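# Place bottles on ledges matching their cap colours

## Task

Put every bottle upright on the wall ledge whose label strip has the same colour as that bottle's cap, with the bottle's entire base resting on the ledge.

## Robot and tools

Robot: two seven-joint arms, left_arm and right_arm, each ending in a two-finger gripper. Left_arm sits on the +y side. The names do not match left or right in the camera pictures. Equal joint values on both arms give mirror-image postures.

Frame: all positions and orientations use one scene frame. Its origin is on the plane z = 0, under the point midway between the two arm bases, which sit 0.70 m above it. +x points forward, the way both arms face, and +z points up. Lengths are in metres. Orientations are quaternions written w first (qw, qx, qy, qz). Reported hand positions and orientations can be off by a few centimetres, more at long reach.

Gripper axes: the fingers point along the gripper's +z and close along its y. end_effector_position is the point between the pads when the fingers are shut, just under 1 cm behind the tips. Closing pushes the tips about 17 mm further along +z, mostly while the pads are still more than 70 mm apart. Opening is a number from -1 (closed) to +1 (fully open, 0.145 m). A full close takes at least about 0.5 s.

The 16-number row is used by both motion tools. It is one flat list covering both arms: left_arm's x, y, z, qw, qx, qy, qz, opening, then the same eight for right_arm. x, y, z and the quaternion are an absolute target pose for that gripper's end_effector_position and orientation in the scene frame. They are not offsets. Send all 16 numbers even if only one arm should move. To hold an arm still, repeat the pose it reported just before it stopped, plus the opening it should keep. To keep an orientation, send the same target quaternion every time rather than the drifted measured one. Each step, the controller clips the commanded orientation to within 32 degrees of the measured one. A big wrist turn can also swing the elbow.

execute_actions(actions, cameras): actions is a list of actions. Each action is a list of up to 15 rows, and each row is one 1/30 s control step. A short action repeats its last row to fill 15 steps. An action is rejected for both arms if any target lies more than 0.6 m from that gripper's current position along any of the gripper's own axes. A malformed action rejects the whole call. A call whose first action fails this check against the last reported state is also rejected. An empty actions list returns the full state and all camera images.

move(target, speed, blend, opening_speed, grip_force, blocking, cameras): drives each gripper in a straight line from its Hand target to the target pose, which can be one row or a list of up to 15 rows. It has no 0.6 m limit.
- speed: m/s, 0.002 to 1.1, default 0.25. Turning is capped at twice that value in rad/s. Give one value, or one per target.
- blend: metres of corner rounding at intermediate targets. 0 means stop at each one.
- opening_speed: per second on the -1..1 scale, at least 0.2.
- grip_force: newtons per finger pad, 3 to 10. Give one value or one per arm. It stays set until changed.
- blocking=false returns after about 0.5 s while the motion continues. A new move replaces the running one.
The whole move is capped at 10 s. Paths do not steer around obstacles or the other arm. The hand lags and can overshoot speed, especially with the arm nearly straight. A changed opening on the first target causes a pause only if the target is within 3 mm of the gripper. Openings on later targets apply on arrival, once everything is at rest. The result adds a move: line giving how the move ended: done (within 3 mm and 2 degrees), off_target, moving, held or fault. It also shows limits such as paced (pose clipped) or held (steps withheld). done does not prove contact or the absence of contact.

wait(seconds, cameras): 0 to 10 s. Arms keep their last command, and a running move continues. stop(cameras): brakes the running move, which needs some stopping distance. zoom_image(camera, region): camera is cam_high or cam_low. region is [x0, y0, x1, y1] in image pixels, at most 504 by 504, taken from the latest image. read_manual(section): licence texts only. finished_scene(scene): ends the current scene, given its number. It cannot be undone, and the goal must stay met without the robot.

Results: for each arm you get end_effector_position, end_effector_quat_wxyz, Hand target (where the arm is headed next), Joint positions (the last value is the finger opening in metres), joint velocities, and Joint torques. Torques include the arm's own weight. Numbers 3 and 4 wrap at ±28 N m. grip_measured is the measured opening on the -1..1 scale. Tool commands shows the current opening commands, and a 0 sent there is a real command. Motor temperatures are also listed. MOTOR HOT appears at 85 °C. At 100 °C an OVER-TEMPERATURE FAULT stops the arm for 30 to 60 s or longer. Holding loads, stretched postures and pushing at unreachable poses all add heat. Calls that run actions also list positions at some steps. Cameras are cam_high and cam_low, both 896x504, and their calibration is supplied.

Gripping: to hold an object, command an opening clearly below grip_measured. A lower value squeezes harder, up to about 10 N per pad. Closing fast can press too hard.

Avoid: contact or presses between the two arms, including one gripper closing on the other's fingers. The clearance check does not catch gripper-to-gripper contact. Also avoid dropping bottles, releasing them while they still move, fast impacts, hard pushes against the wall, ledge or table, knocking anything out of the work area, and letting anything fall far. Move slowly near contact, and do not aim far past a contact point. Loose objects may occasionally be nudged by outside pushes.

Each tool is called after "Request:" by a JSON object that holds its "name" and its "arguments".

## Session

Request:
{"name": "execute_actions", "arguments": {"actions": []}}

Request:
{"name": "zoom_image", "arguments": {"camera": "cam_low", "region": [330, 120, 650, 400]}}

Request:
{"name": "zoom_image", "arguments": {"camera": "cam_high", "region": [420, 190, 700, 420]}}

Scene clock: 0.00 s.
left_arm: end_effector_position=(+0.2239, +0.1828, +0.6144) grip_measured=+1.00 end_effector_quat_wxyz=(-0.319, +0.395, -0.515, +0.691) | right_arm: end_effector_position=(+0.4009, -0.1655, +0.3728) grip_measured=+1.00 end_effector_quat_wxyz=(+0.260, +0.265, +0.837, +0.401)
Joint positions: left_arm=[-1.106 0.942 0.535 2.339 -0.48 -0.199 -0.367 0.145] | right_arm=[0.583 0.619 -0.841 0.925 -1.182 -0.496 -0.047 0.145]
Joint velocities: within noise
Joint torques (N m): no reading
Motor temperatures (°C): left_arm=[20 21 22 20 21 23 21] | right_arm=[20 22 22 19 20 19 21]
Hand target: left_arm +0.2239, +0.1828, +0.6144; -0.319, +0.395, -0.515, +0.691 | right_arm +0.4009, -0.1655, +0.3728; +0.260, +0.265, +0.837, +0.401
Tool commands: left_gripper/opening=+1.0 right_gripper/opening=+1.0

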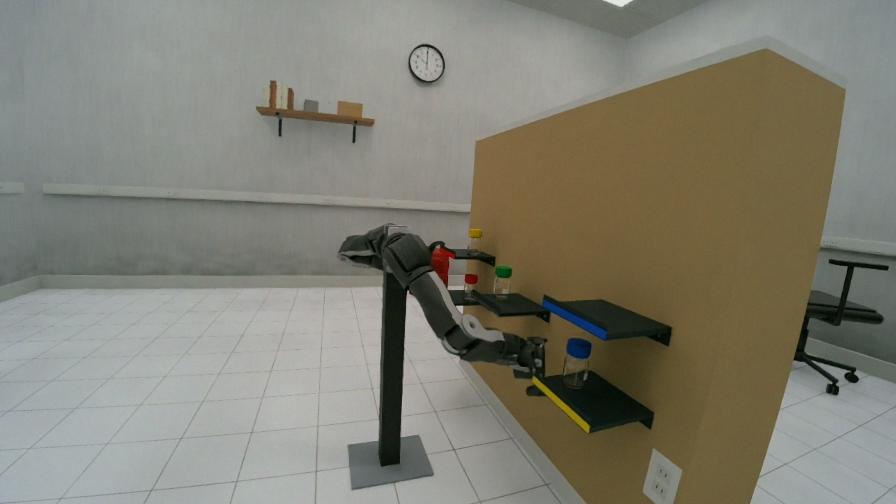

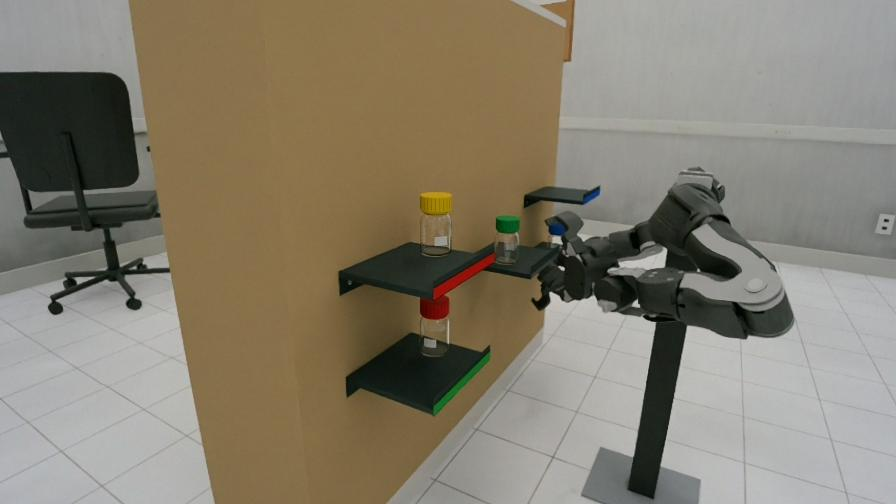

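Scaled by 1.575 from the camera's 896x504 image, which has a finer 1280x720 frame.

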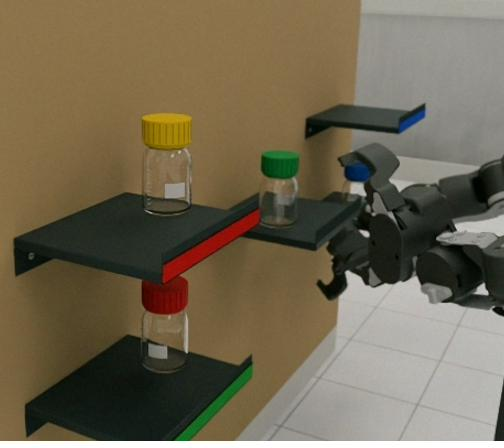

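Scaled by 1.800 from the camera's 896x504 image, which has a finer 1280x720 frame.

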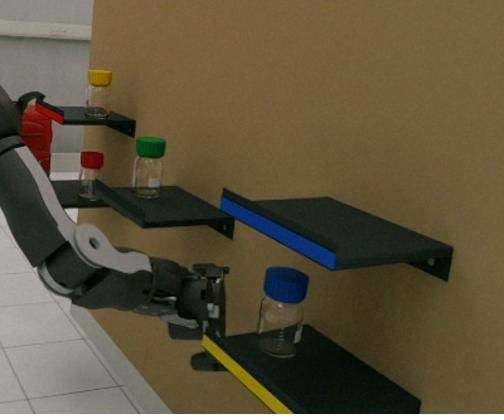

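Request:
{"name": "move", "arguments": {"target": [[0.23,0.23,0.58,0,0.7553,0,0.6554,0.6,0.28,-0.2,0.42,0,0.7553,0,0.6554,0.6],[0.245,0.335,0.515,0,0.7553,0,0.6554,0.5,0.24,-0.345,0.507,0,0.7553,0,0.6554,0.5]], "speed": 0.2, "blend": [0.03,0], "cameras": ["all"]}}

Request:
{"name": "zoom_image", "arguments": {"camera": "cam_low", "region": [380, 240, 640, 400]}}

Request:
{"name": "zoom_image", "arguments": {"camera": "cam_high", "region": [420, 220, 680, 440]}}

Scene clock: 60.17 s.
left_arm: end_effector_position=(+0.2450, +0.3365, +0.5160) grip_measured=+0.50 end_effector_quat_wxyz=(-0.003, +0.755, +0.001, +0.656) | right_arm: end_effector_position=(+0.2400, -0.3469, +0.5090) grip_measured=+0.50 end_effector_quat_wxyz=(+0.004, +0.753, -0.001, +0.658)
Joint positions: left_arm=[-1.007 0.906 0.517 1.893 1.013 -0.267 0.034 0.112] | right_arm=[-0.771 0.622 0.604 1.833 0.806 -0.048 0.291 0.112]
Joint torques (N m): left_arm=[0.65 3.89 1.72 2.82 0.21 -0.69 0.23] | right_arm=[-0.17 4.89 2.15 2.82 0.36 -0.32 0.13]
Hand target: left_arm +0.2450, +0.3350, +0.5151; +0.000, +0.755, +0.000, +0.656 | right_arm +0.2400, -0.3450, +0.5070; +0.000, +0.755, +0.000, +0.655
Off the commanded pose: left_arm 0.002 m, 0 deg | right_arm 0.003 m, 1 deg.
move: done

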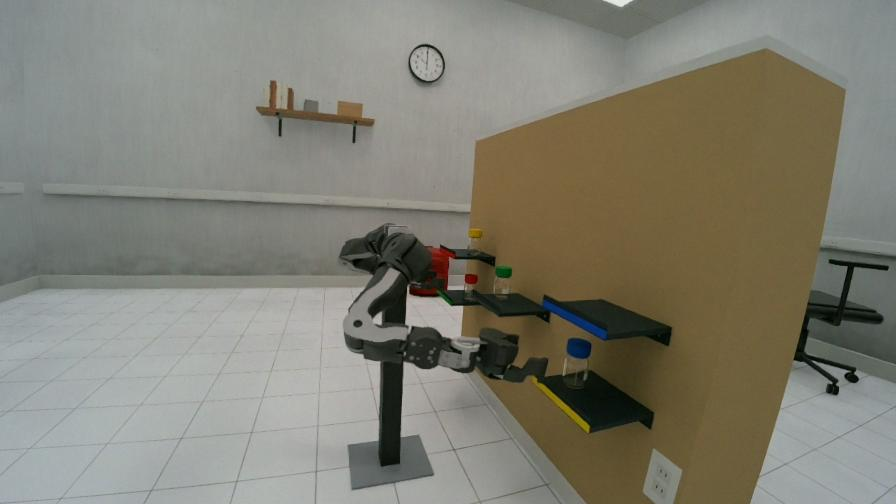

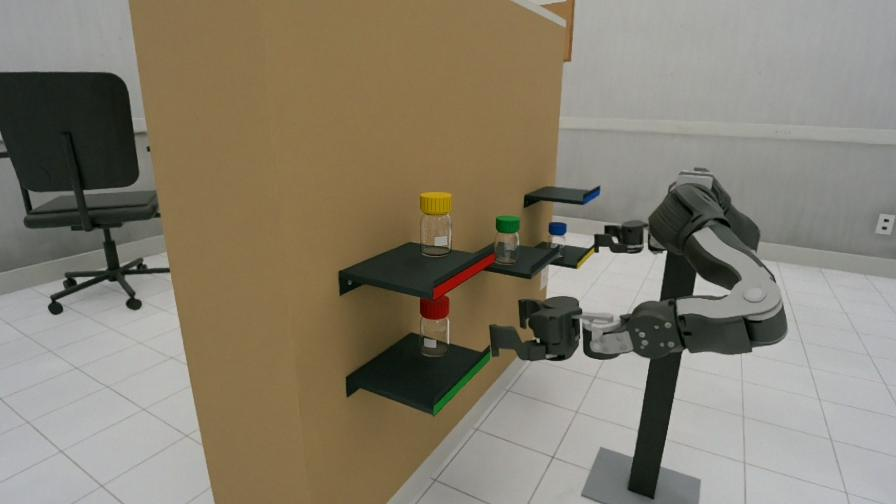

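Scaled by 1.938 from the camera's 896x504 image, which has a finer 1280x720 frame.

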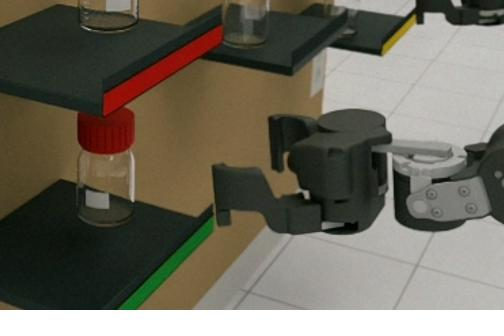

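Scaled by 1.938 from the camera's 896x504 image, which has a finer 1280x720 frame.

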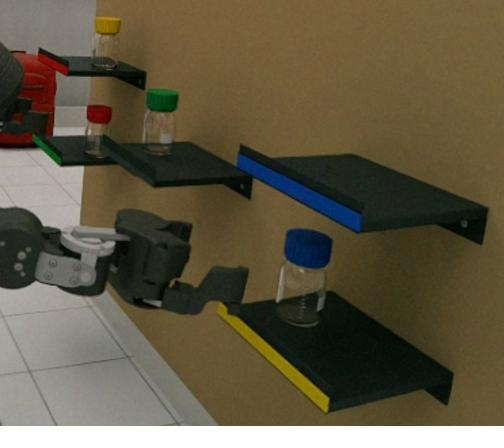

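Request:
{"name": "move", "arguments": {"target": [0.335,0.341,0.518,0,0.7553,0,0.6554,0.5,0.33,-0.345,0.508,0,0.7553,0,0.6554,0.5], "speed": 0.1, "cameras": ["all"]}}

Request:
{"name": "zoom_image", "arguments": {"camera": "cam_low", "region": [380, 240, 560, 400]}}

Request:
{"name": "zoom_image", "arguments": {"camera": "cam_high", "region": [500, 270, 660, 440]}}

Request:
{"name": "zoom_image", "arguments": {"camera": "cam_high", "region": [430, 220, 540, 320]}}

Request:
{"name": "zoom_image", "arguments": {"camera": "cam_low", "region": [510, 180, 630, 290]}}

Scene clock: 93.07 s.
left_arm: end_effector_position=(+0.3358, +0.3405, +0.5214) grip_measured=+0.50 end_effector_quat_wxyz=(+0.001, +0.752, +0.000, +0.660) | right_arm: end_effector_position=(+0.3304, -0.3445, +0.5109) grip_measured=+0.50 end_effector_quat_wxyz=(-0.001, +0.752, +0.001, +0.659)
Joint positions: left_arm=[-0.339 1.088 0.044 1.634 1.084 -0.141 -0.035 0.112] | right_arm=[-0.276 0.763 0.287 1.601 0.774 0.076 0.189 0.112]
Joint torques (N m): left_arm=[3.26 6.53 2.17 1.99 0.11 -0.53 0.11] | right_arm=[2.15 5.95 2.65 2.7 0.14 -0.3 -0.09]
Hand target: left_arm +0.3349, +0.3410, +0.5179; +0.000, +0.755, +0.000, +0.655 | right_arm +0.3300, -0.3450, +0.5080; +0.000, +0.755, +0.000, +0.655
Off the commanded pose: left_arm 0.003 m, 1 deg | right_arm 0.003 m, 1 deg.
move: done

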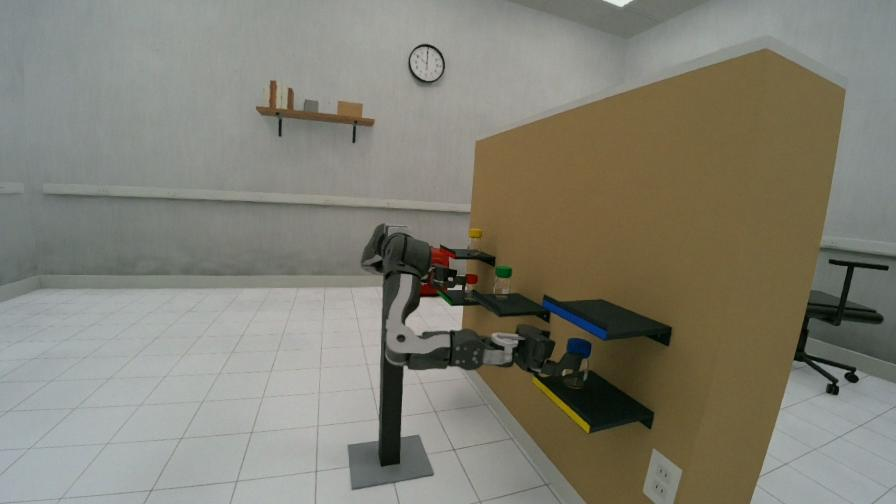

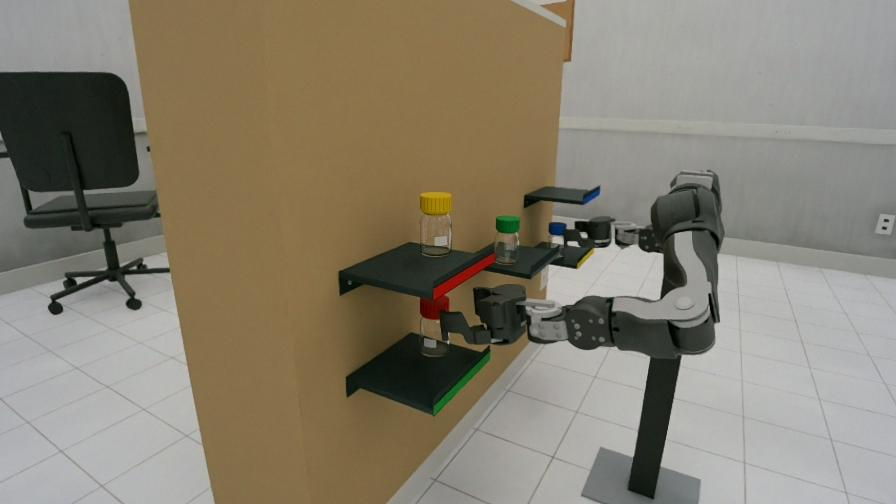

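Scaled by 2.800 from the camera's 896x504 image, which has a finer 1280x720 frame.

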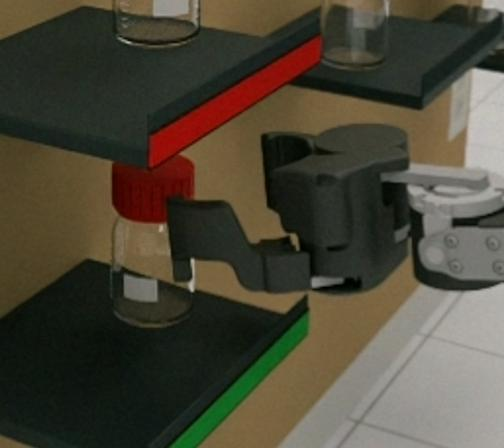

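Scaled by 2.965 from the camera's 896x504 image, which has a finer 1280x720 frame.

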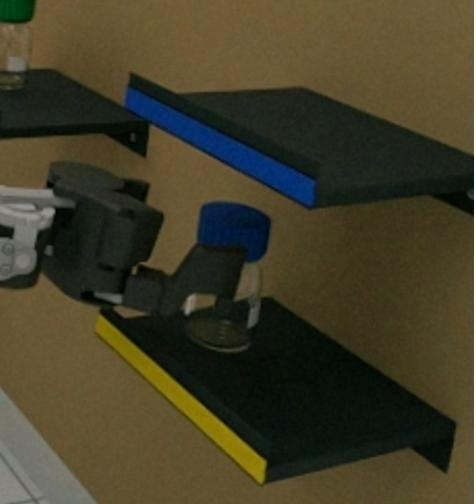

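Scaled by 4.582 from the camera's 896x504 image, which has a finer 1280x720 frame.

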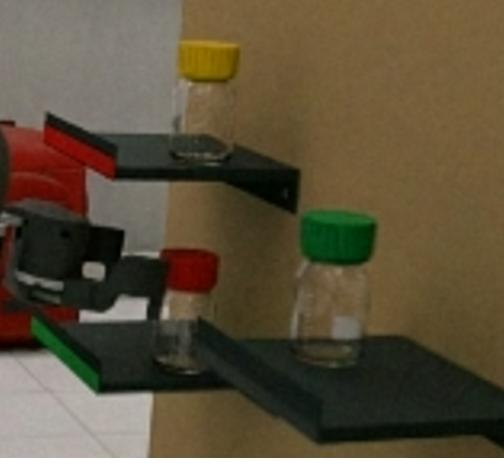

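Scaled by 4.200 from the camera's 896x504 image, which has a finer 1280x720 frame.

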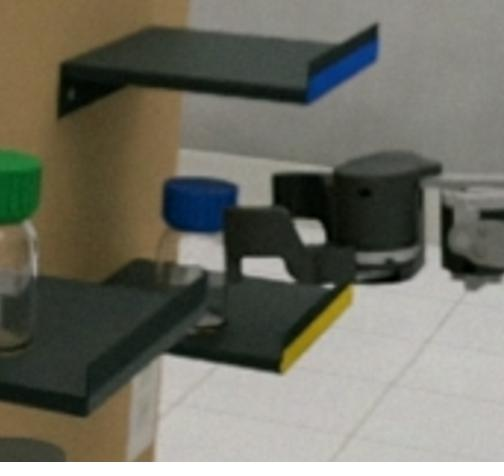

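Request:
{"name": "move", "arguments": {"target": [[0.386,0.341,0.521,0,0.7553,0,0.6554,0.5,0.383,-0.345,0.514,0,0.7553,0,0.6554,0.5]], "speed": 0.06, "cameras": ["all"]}}

Request:
{"name": "zoom_image", "arguments": {"camera": "cam_low", "region": [380, 240, 560, 400]}}

Request:
{"name": "zoom_image", "arguments": {"camera": "cam_high", "region": [500, 270, 660, 440]}}

Request:
{"name": "zoom_image", "arguments": {"camera": "cam_low", "region": [510, 180, 630, 290]}}

Request:
{"name": "zoom_image", "arguments": {"camera": "cam_high", "region": [430, 220, 540, 320]}}

Scene clock: 109.27 s.
left_arm: end_effector_position=(+0.3865, +0.3419, +0.5248) grip_measured=+0.50 end_effector_quat_wxyz=(-0.002, +0.752, +0.001, +0.659) | right_arm: end_effector_position=(+0.3833, -0.3459, +0.5176) grip_measured=+0.50 end_effector_quat_wxyz=(+0.001, +0.752, +0.000, +0.660)
Joint positions: left_arm=[0.107 1.03 -0.246 1.43 1.046 -0.045 -0.008 0.112] | right_arm=[0.058 0.768 0.094 1.403 0.73 0.129 0.184 0.112]
Joint torques (N m): left_arm=[5.55 6.13 2.04 2.13 0.13 -0.54 0.23] | right_arm=[3.71 5.89 2.06 2.88 0.18 -0.3 -0.01]
Hand target: left_arm +0.3860, +0.3410, +0.5212; +0.000, +0.755, +0.000, +0.656 | right_arm +0.3829, -0.3450, +0.5139; +0.000, +0.755, +0.000, +0.655
Off the commanded pose: left_arm 0.004 m, 1 deg | right_arm 0.004 m, 1 deg.
move: off_target (left_arm, right_arm)

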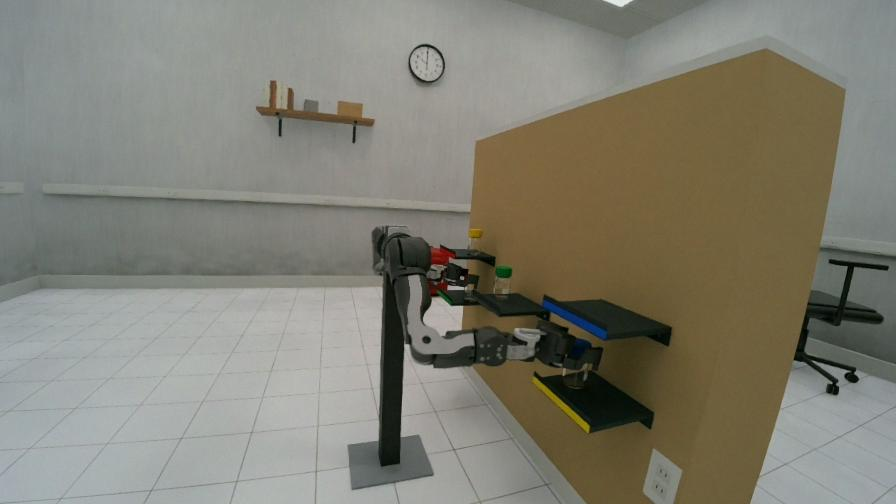

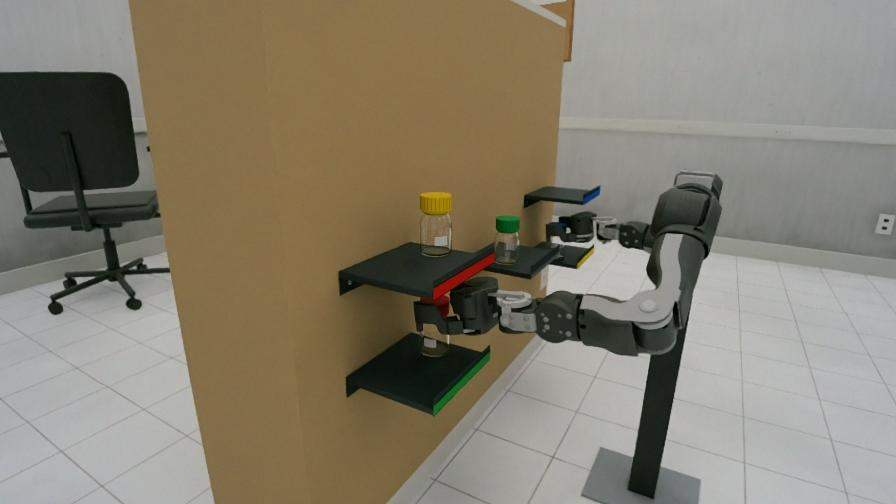

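Scaled by 2.800 from the camera's 896x504 image, which has a finer 1280x720 frame.

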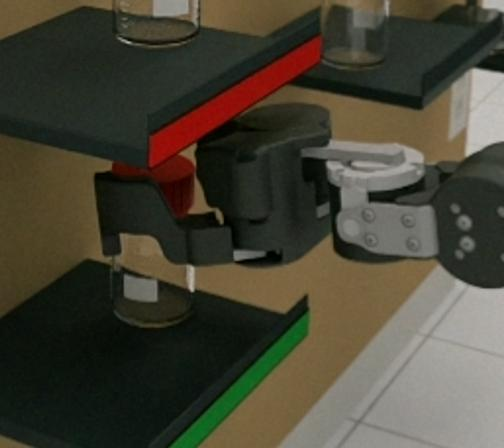

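Scaled by 2.965 from the camera's 896x504 image, which has a finer 1280x720 frame.

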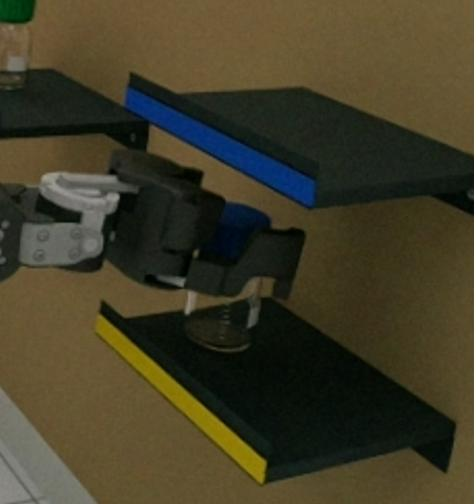

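Scaled by 4.200 from the camera's 896x504 image, which has a finer 1280x720 frame.

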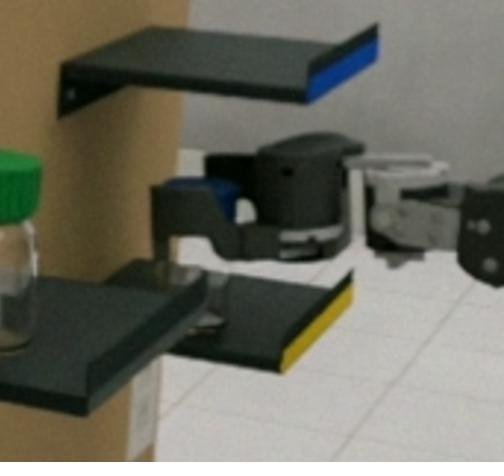

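Scaled by 4.582 from the camera's 896x504 image, which has a finer 1280x720 frame.

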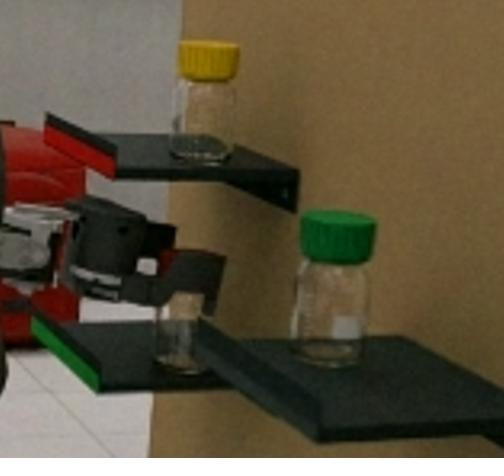

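Request:
{"name": "move", "arguments": {"target": [0.386,0.341,0.521,0,0.7553,0,0.6554,-0.5,0.383,-0.345,0.514,0,0.7553,0,0.6554,-0.5], "speed": 0.06, "opening_speed": 0.5, "grip_force": 8, "cameras": ["all"]}}

Request:
{"name": "zoom_image", "arguments": {"camera": "cam_low", "region": [380, 240, 560, 400]}}

Request:
{"name": "zoom_image", "arguments": {"camera": "cam_high", "region": [500, 270, 660, 440]}}

Scene clock: 124.90 s.
left_arm: end_effector_position=(+0.3864, +0.3421, +0.5243) grip_measured=-0.27 end_effector_quat_wxyz=(-0.002, +0.752, +0.001, +0.659) | right_arm: end_effector_position=(+0.3833, -0.3459, +0.5175) grip_measured=-0.37 end_effector_quat_wxyz=(+0.001, +0.752, +0.000, +0.659)
Joint positions: left_arm=[0.107 1.03 -0.247 1.429 1.046 -0.044 -0.008 0.055] | right_arm=[0.058 0.768 0.094 1.403 0.729 0.13 0.184 0.048]
Joint torques (N m): left_arm=[5.58 6.11 2.09 2.3 0.13 -0.57 0.21] | right_arm=[3.76 5.71 2.15 2.88 0.2 -0.3 -0.01]
Hand target: left_arm +0.3860, +0.3410, +0.5210; +0.000, +0.755, +0.000, +0.655 | right_arm +0.3829, -0.3450, +0.5139; +0.000, +0.755, +0.000, +0.655
Off the commanded pose: left_arm 0.004 m, 1 deg | right_arm 0.004 m, 1 deg.
grip_force (N): 8, 8
move: off_target (left_arm, right_arm)

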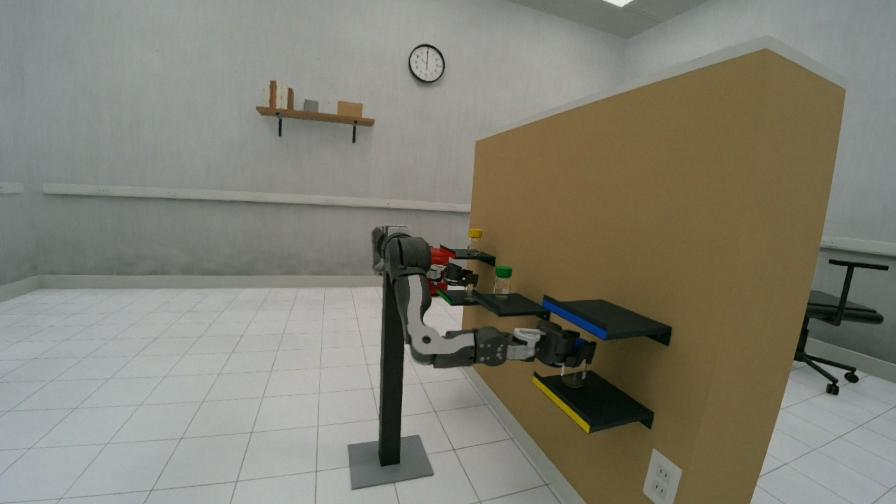

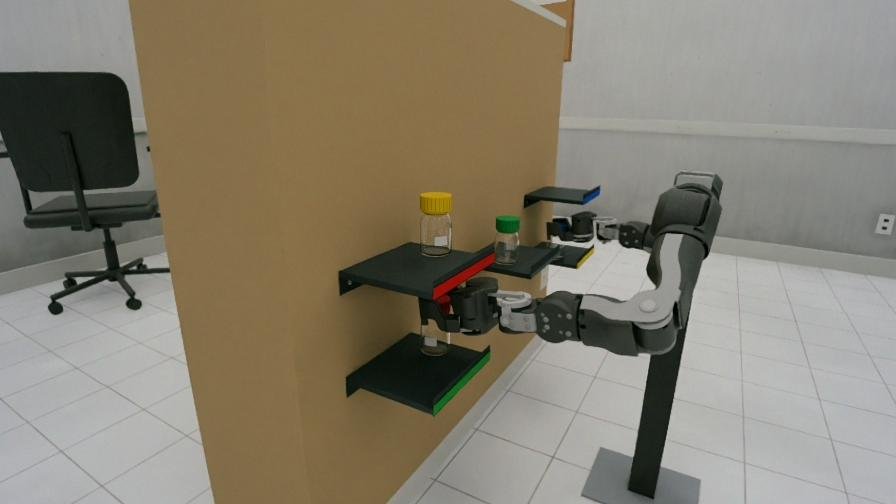

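Scaled by 2.800 from the camera's 896x504 image, which has a finer 1280x720 frame.

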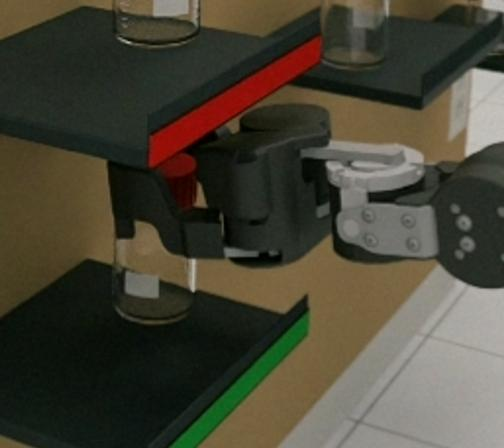

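Scaled by 2.965 from the camera's 896x504 image, which has a finer 1280x720 frame.

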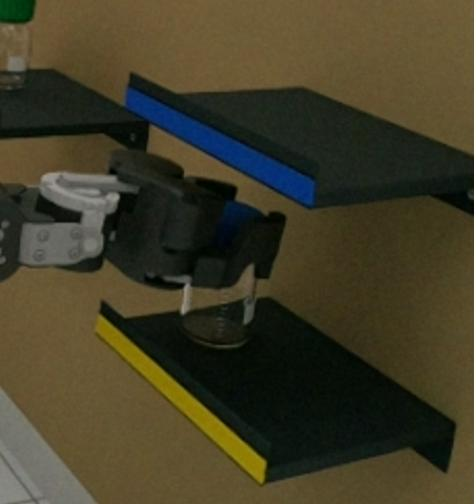

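Request:
{"name": "move", "arguments": {"target": [[0.386,0.341,0.521,0,0.7553,0,0.6554,-0.05,0.383,-0.345,0.514,0,0.7553,0,0.6554,-0.05],[0.380,0.341,0.521,0,0.7553,0,0.6554,-0.05,0.369,-0.345,0.514,0,0.7553,0,0.6554,-0.05]], "speed": 0.05, "opening_speed": 0.6}}

Request:
{"name": "move", "arguments": {"target": [0.380,0.341,0.521,0,0.7553,0,0.6554,-0.5,0.369,-0.345,0.514,0,0.7553,0,0.6554,-0.5], "speed": 0.05, "opening_speed": 0.5, "cameras": ["all"]}}

Request:
{"name": "zoom_image", "arguments": {"camera": "cam_low", "region": [380, 240, 560, 400]}}

Request:
{"name": "zoom_image", "arguments": {"camera": "cam_high", "region": [500, 270, 660, 440]}}

Scene clock: 136.03 s.
left_arm: end_effector_position=(+0.3804, +0.3404, +0.5205) grip_measured=-0.05 end_effector_quat_wxyz=(+0.001, +0.756, -0.001, +0.655) | right_arm: end_effector_position=(+0.3691, -0.3435, +0.5123) grip_measured=-0.05 end_effector_quat_wxyz=(-0.002, +0.756, +0.002, +0.654)
Joint positions: left_arm=[0.064 1.041 -0.23 1.451 1.056 -0.053 -0.008 0.072] | right_arm=[-0.031 0.77 0.139 1.461 0.74 0.13 0.183 0.072]
Joint torques (N m): left_arm=[4.55 7.16 3.47 3.54 0.18 -0.7 -0.01] | right_arm=[3.34 6.53 4.38 3.71 0.31 -0.37 -0.13]
Hand target: left_arm +0.3800, +0.3410, +0.5210; +0.000, +0.755, +0.000, +0.655 | right_arm +0.3690, -0.3450, +0.5140; +0.000, +0.755, +0.000, +0.655
Off the commanded pose: left_arm 0.001 m, 0 deg | right_arm 0.002 m, 0 deg.
grip_force (N): 8, 8
move: done

Scene clock: 137.13 s.
left_arm: end_effector_position=(+0.3804, +0.3410, +0.5208) grip_measured=-0.27 end_effector_quat_wxyz=(+0.000, +0.755, +0.000, +0.655) | right_arm: end_effector_position=(+0.3692, -0.3438, +0.5126) grip_measured=-0.26 end_effector_quat_wxyz=(-0.001, +0.756, +0.002, +0.654)
Joint positions: left_arm=[0.064 1.042 -0.23 1.451 1.057 -0.054 -0.012 0.055] | right_arm=[-0.031 0.77 0.14 1.462 0.74 0.13 0.182 0.056]
Joint torques (N m): left_arm=[4.6 7.13 3.26 3.48 0.17 -0.69 0.08] | right_arm=[3.26 6.53 4.15 3.63 0.29 -0.4 -0.08]
Hand target: left_arm +0.3800, +0.3410, +0.5210; +0.000, +0.755, +0.000, +0.655 | right_arm +0.3690, -0.3449, +0.5141; +0.000, +0.755, +0.000, +0.656
Off the commanded pose: left_arm 0.000 m, 0 deg | right_arm 0.002 m, 0 deg.
grip_force (N): 8, 8
move: done

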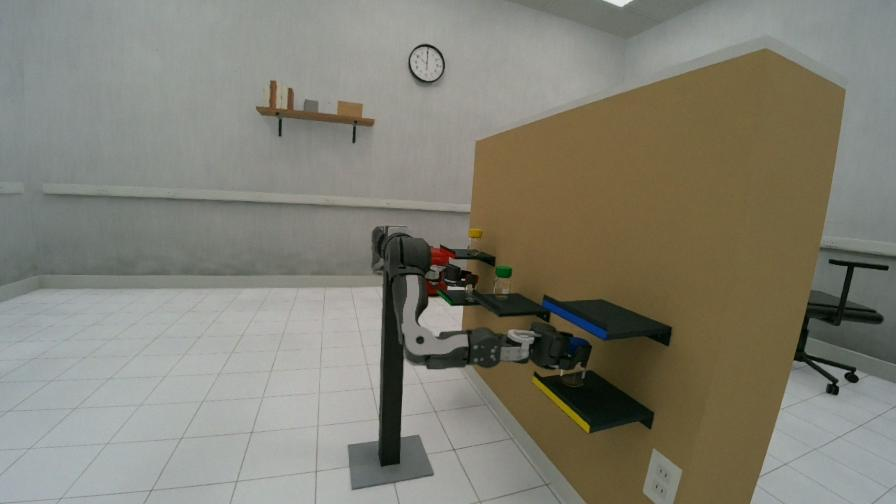

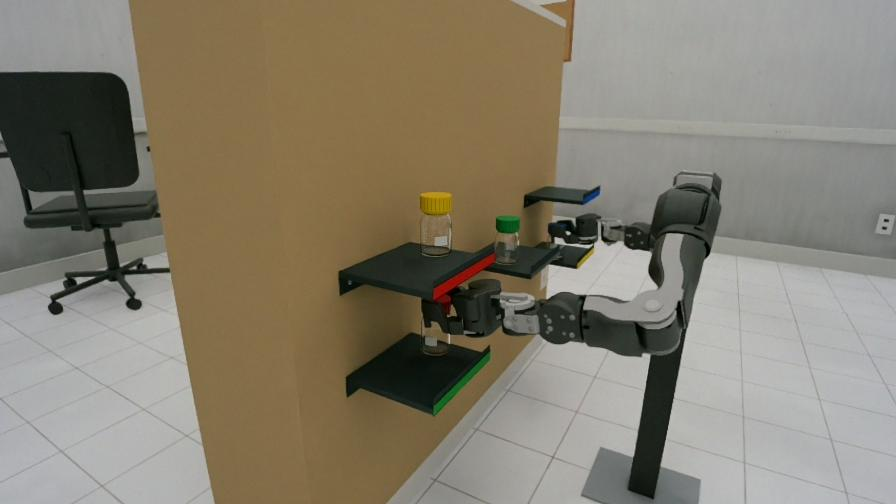

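Scaled by 2.800 from the camera's 896x504 image, which has a finer 1280x720 frame.

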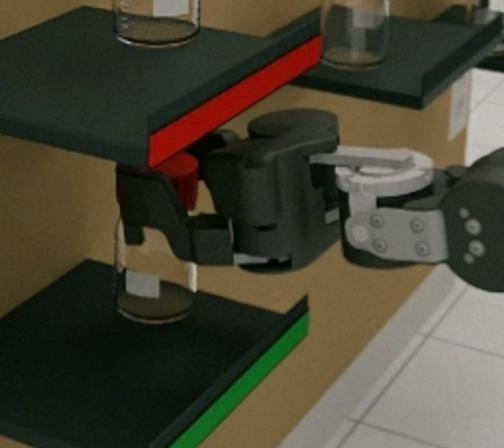

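Scaled by 2.965 from the camera's 896x504 image, which has a finer 1280x720 frame.

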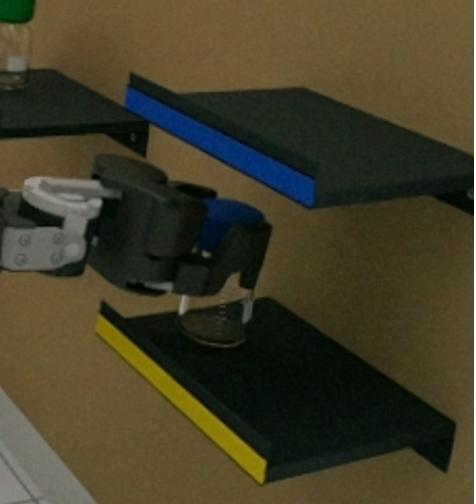

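Request:
{"name": "move", "arguments": {"target": [[0.380,0.341,0.549,0,0.7553,0,0.6554,-0.5,0.369,-0.345,0.541,0,0.7553,0,0.6554,-0.5],[0.30,0.341,0.551,0,0.7553,0,0.6554,-0.5,0.30,-0.345,0.544,0,0.7553,0,0.6554,-0.5],[0.238,0.345,0.553,0,0.7553,0,0.6554,-0.5,0.238,-0.345,0.546,0,0.7553,0,0.6554,-0.5]], "speed": [0.06,0.1,0.12], "blend": [0.002,0.01,0], "cameras": ["all"]}}

Request:
{"name": "zoom_image", "arguments": {"camera": "cam_low", "region": [380, 220, 560, 400]}}

Request:
{"name": "zoom_image", "arguments": {"camera": "cam_high", "region": [480, 270, 640, 440]}}

Scene clock: 161.70 s.
left_arm: end_effector_position=(+0.2370, +0.3462, +0.5493) grip_measured=-0.27 end_effector_quat_wxyz=(-0.001, +0.760, +0.004, +0.650) | right_arm: end_effector_position=(+0.2374, -0.3452, +0.5417) grip_measured=-0.26 end_effector_quat_wxyz=(-0.001, +0.761, -0.003, +0.649)
Joint positions: left_arm=[-1.076 0.821 0.763 1.979 1.066 -0.081 0.137 0.055] | right_arm=[-0.76 0.574 0.765 1.959 0.816 0.174 0.341 0.056]
Joint torques (N m): left_arm=[0.67 3.15 3.44 3.51 0.19 -0.88 0.2] | right_arm=[0.49 3.97 4.45 3.7 0.39 -0.68 0.18]
Hand target: left_arm +0.2380, +0.3450, +0.5530; +0.000, +0.755, +0.000, +0.655 | right_arm +0.2380, -0.3450, +0.5460; +0.000, +0.755, +0.000, +0.655
Off the commanded pose: left_arm 0.004 m, 1 deg | right_arm 0.004 m, 1 deg.
grip_force (N): 8, 8
move: off_target (left_arm, right_arm)

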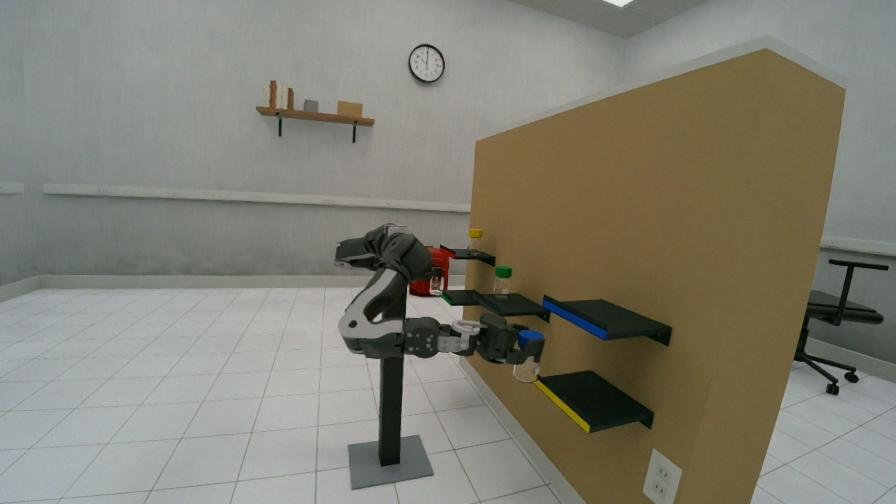

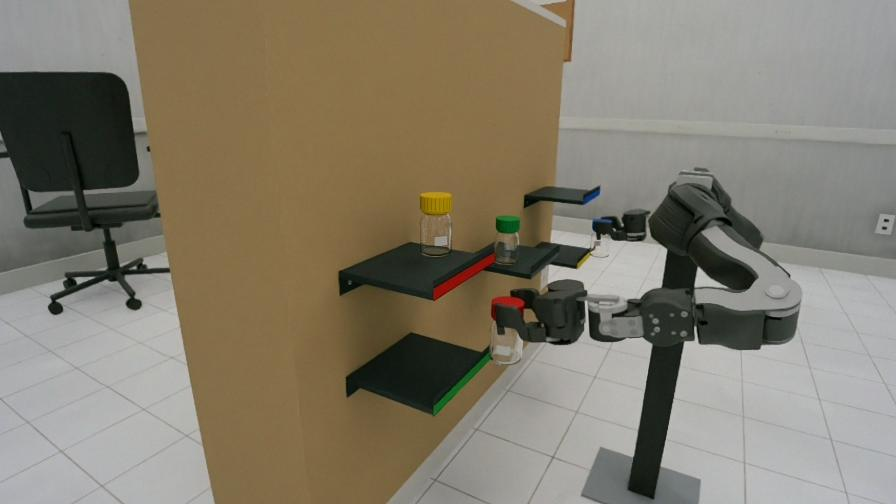

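Scaled by 2.800 from the camera's 896x504 image, which has a finer 1280x720 frame.

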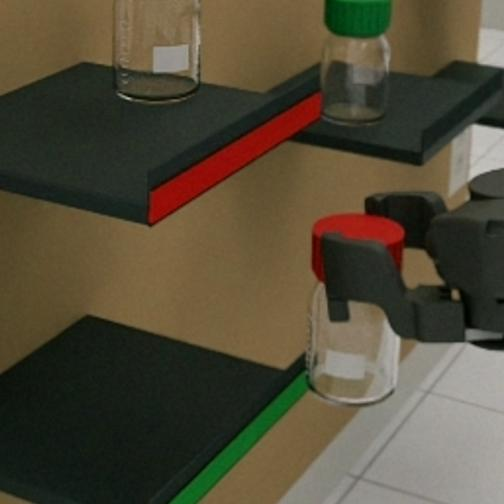

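Scaled by 2.965 from the camera's 896x504 image, which has a finer 1280x720 frame.

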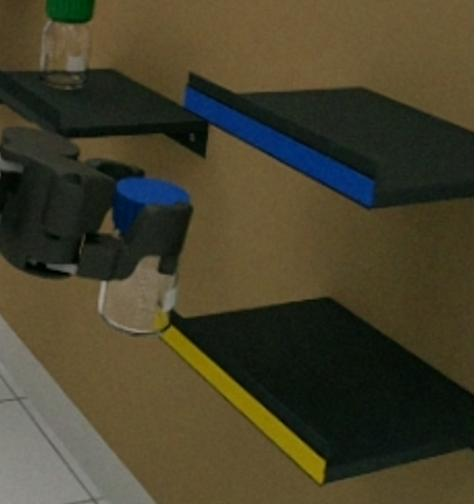

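Request:
{"name": "move", "arguments": {"target": [[0.232,0.40,0.66,0,0.7553,0,0.6554,-0.5,0.232,-0.37,0.65,0,0.7553,0,0.6554,-0.5],[0.24,0.434,0.76,0,0.7553,0,0.6554,-0.5,0.24,-0.39,0.748,0,0.7553,0,0.6554,-0.5],[0.31,0.436,0.76,0,0.7553,0,0.6554,-0.5,0.31,-0.39,0.748,0,0.7553,0,0.6554,-0.5]], "speed": 0.12, "blend": [0.03,0.01,0], "cameras": ["all"]}}

Request:
{"name": "zoom_image", "arguments": {"camera": "cam_low", "region": [330, 130, 580, 300]}}

Request:
{"name": "zoom_image", "arguments": {"camera": "cam_high", "region": [480, 200, 700, 360]}}

Scene clock: 178.80 s.
left_arm: end_effector_position=(+0.3104, +0.4343, +0.7589) grip_measured=-0.27 end_effector_quat_wxyz=(+0.002, +0.759, -0.003, +0.652) | right_arm: end_effector_position=(+0.3099, -0.3889, +0.7462) grip_measured=-0.26 end_effector_quat_wxyz=(-0.001, +0.759, +0.002, +0.651)
Joint positions: left_arm=[-0.851 1.415 1.416 1.421 1.292 0.672 0.398 0.055] | right_arm=[-0.888 1.344 1.403 1.693 1.451 0.664 0.135 0.056]
Joint torques (N m): left_arm=[3.68 5.68 2.8 0.9 0.41 -0.89 -0.05] | right_arm=[2.44 4.81 3.78 0.64 0.28 -0.81 -0.12]
Hand target: left_arm +0.3100, +0.4360, +0.7600; +0.000, +0.755, +0.000, +0.655 | right_arm +0.3100, -0.3900, +0.7479; +0.000, +0.755, +0.000, +0.655
Off the commanded pose: left_arm 0.002 m, 1 deg | right_arm 0.002 m, 1 deg.
grip_force (N): 8, 8
move: done

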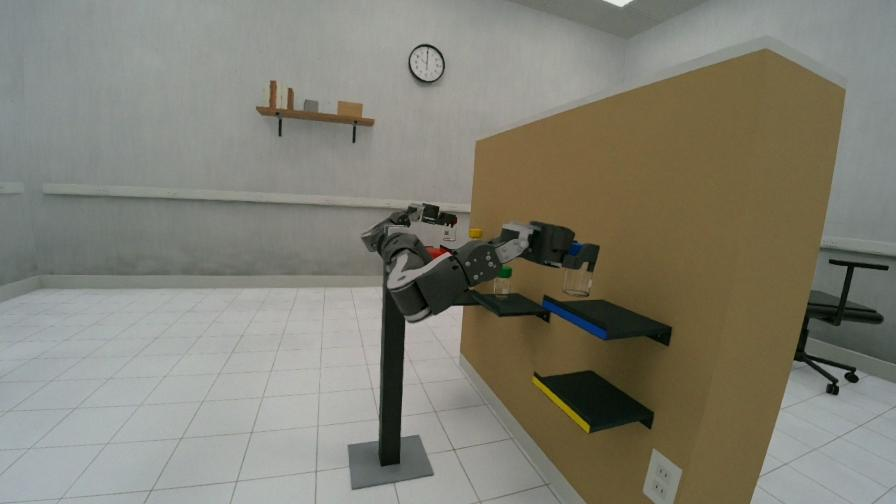

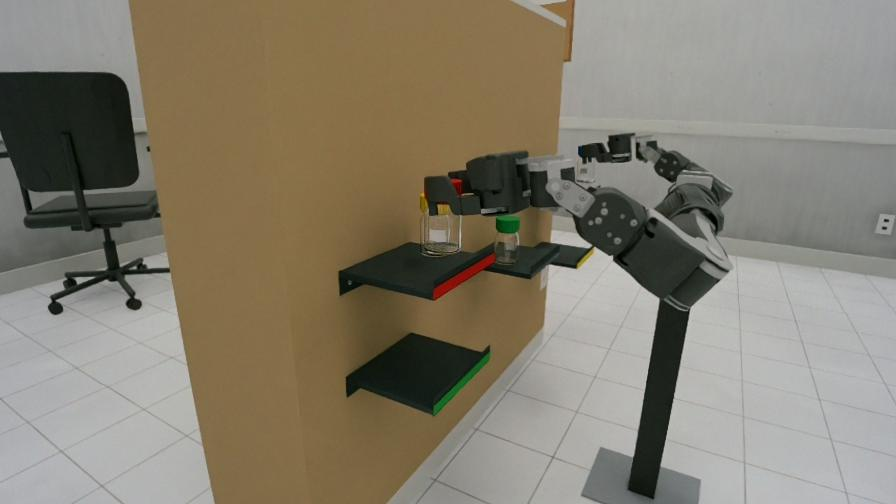

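Scaled by 2.016 from the camera's 896x504 image, which has a finer 1280x720 frame.

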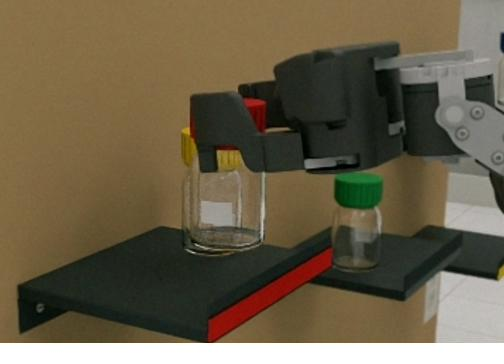

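Scaled by 2.291 from the camera's 896x504 image, which has a finer 1280x720 frame.

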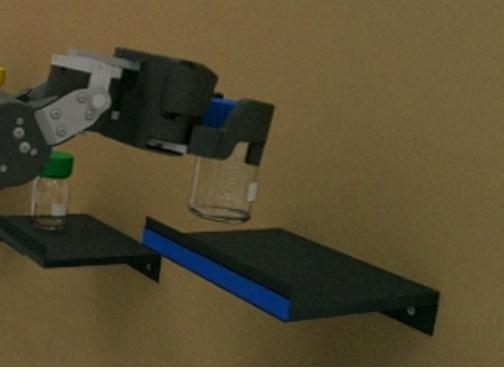

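Request:
{"name": "move", "arguments": {"target": [[0.378,0.438,0.757,0,0.7553,0,0.6554,-0.5,0.378,-0.39,0.745,0,0.7553,0,0.6554,-0.5],[0.378,0.438,0.727,0,0.7553,0,0.6554,-0.5,0.378,-0.39,0.714,0,0.7553,0,0.6554,-0.5]], "speed": [0.1,0.04], "blend": [0.005,0]}}

Request:
{"name": "move", "arguments": {"target": [0.378,0.438,0.720,0,0.7553,0,0.6554,-0.5,0.378,-0.39,0.707,0,0.7553,0,0.6554,-0.5], "speed": 0.015}}

Request:
{"name": "move", "arguments": {"target": [0.378,0.438,0.714,0,0.7553,0,0.6554,-0.5,0.378,-0.39,0.701,0,0.7553,0,0.6554,-0.5], "speed": 0.015, "cameras": ["all"]}}

Request:
{"name": "zoom_image", "arguments": {"camera": "cam_low", "region": [330, 130, 580, 300]}}

Request:
{"name": "zoom_image", "arguments": {"camera": "cam_high", "region": [480, 200, 700, 360]}}

Scene clock: 192.37 s.
left_arm: end_effector_position=(+0.3783, +0.4367, +0.7261) grip_measured=-0.27 end_effector_quat_wxyz=(+0.002, +0.758, -0.002, +0.652) | right_arm: end_effector_position=(+0.3779, -0.3893, +0.7120) grip_measured=-0.26 end_effector_quat_wxyz=(-0.001, +0.759, +0.002, +0.651)
Joint positions: left_arm=[-1.084 1.654 1.298 1.186 1.476 0.355 0.332 0.055] | right_arm=[-1.111 1.595 1.288 1.471 1.549 0.331 0.086 0.056]
Joint torques (N m): left_arm=[5.16 3.92 3.33 0.7 0.41 -0.92 -0.05] | right_arm=[3.81 3.49 4.81 0.54 0.25 -0.79 -0.15]
Hand target: left_arm +0.3780, +0.4380, +0.7270; +0.000, +0.755, +0.000, +0.655 | right_arm +0.3780, -0.3900, +0.7140; +0.000, +0.755, +0.000, +0.655
Off the commanded pose: left_arm 0.002 m, 1 deg | right_arm 0.002 m, 1 deg.
grip_force (N): 8, 8
move: done

Scene clock: 193.10 s.
left_arm: end_effector_position=(+0.3785, +0.4366, +0.7195) grip_measured=-0.27 end_effector_quat_wxyz=(+0.002, +0.758, -0.002, +0.652) | right_arm: end_effector_position=(+0.3780, -0.3890, +0.7054) grip_measured=-0.26 end_effector_quat_wxyz=(-0.001, +0.759, +0.002, +0.651)
Joint positions: left_arm=[-1.111 1.647 1.298 1.193 1.484 0.328 0.328 0.055] | right_arm=[-1.14 1.59 1.288 1.477 1.55 0.3 0.085 0.056]
Joint torques (N m): left_arm=[5.02 3.6 3.23 0.7 0.42 -0.94 -0.05] | right_arm=[3.78 3.07 4.79 0.43 0.27 -0.78 -0.12]
Hand target: left_arm +0.3780, +0.4380, +0.7200; +0.000, +0.755, +0.000, +0.655 | right_arm +0.3780, -0.3900, +0.7070; +0.000, +0.755, +0.000, +0.655
Off the commanded pose: left_arm 0.002 m, 1 deg | right_arm 0.002 m, 1 deg.
grip_force (N): 8, 8
move: done

Scene clock: 193.83 s.
left_arm: end_effector_position=(+0.3785, +0.4366, +0.7154) grip_measured=-0.27 end_effector_quat_wxyz=(+0.002, +0.756, -0.002, +0.655) | right_arm: end_effector_position=(+0.3784, -0.3888, +0.7045) grip_measured=-0.26 end_effector_quat_wxyz=(-0.001, +0.752, +0.003, +0.659)
Joint positions: left_arm=[-1.132 1.641 1.298 1.199 1.492 0.3 0.325 0.055] | right_arm=[-1.158 1.586 1.288 1.481 1.552 0.261 0.084 0.056]
Joint torques (N m): left_arm=[4.68 3.39 2.95 0.75 0.38 -0.8 -0.05] | right_arm=[2.97 2.78 3.82 0.54 0.24 -0.4 -0.13]
Hand target: left_arm +0.3779, +0.4380, +0.7140; +0.000, +0.755, +0.000, +0.655 | right_arm +0.3780, -0.3899, +0.7010; +0.000, +0.755, +0.000, +0.655
Off the commanded pose: left_arm 0.002 m, 0 deg | right_arm 0.004 m, 1 deg.
grip_force (N): 8, 8
move: off_target (right_arm)

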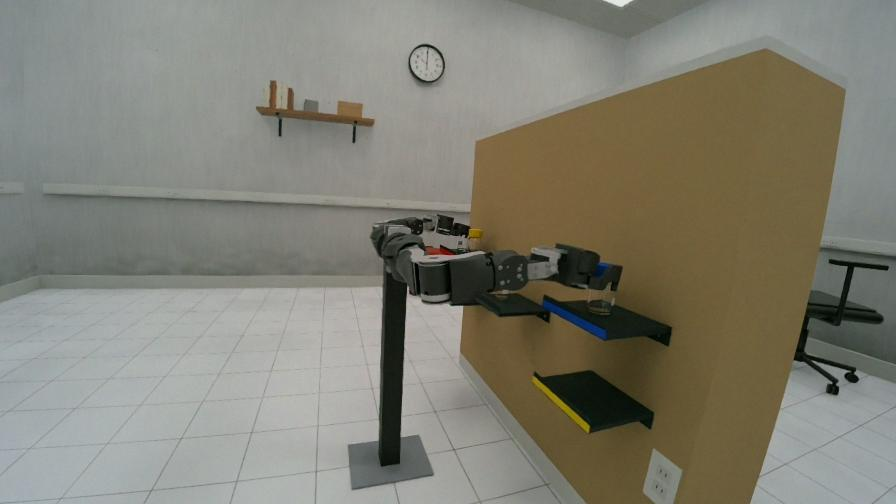

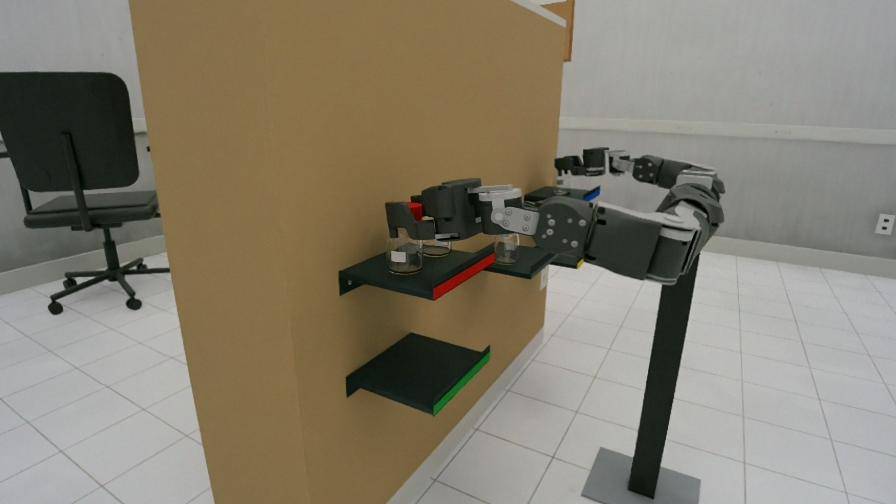

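Scaled by 2.016 from the camera's 896x504 image, which has a finer 1280x720 frame.

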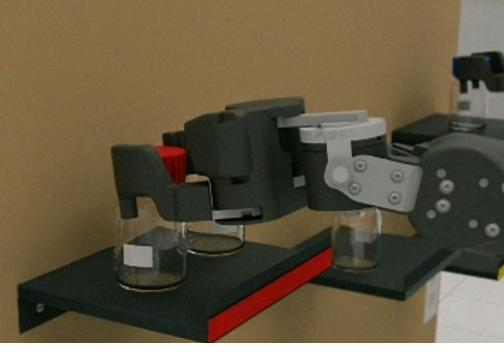

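Scaled by 2.291 from the camera's 896x504 image, which has a finer 1280x720 frame.

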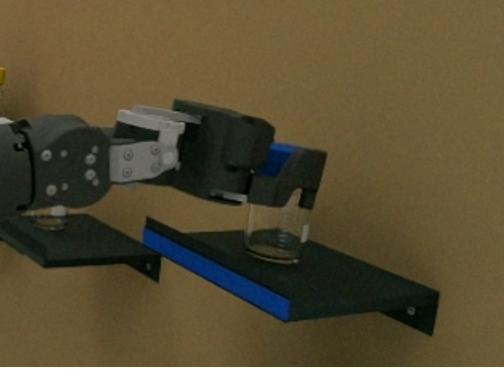

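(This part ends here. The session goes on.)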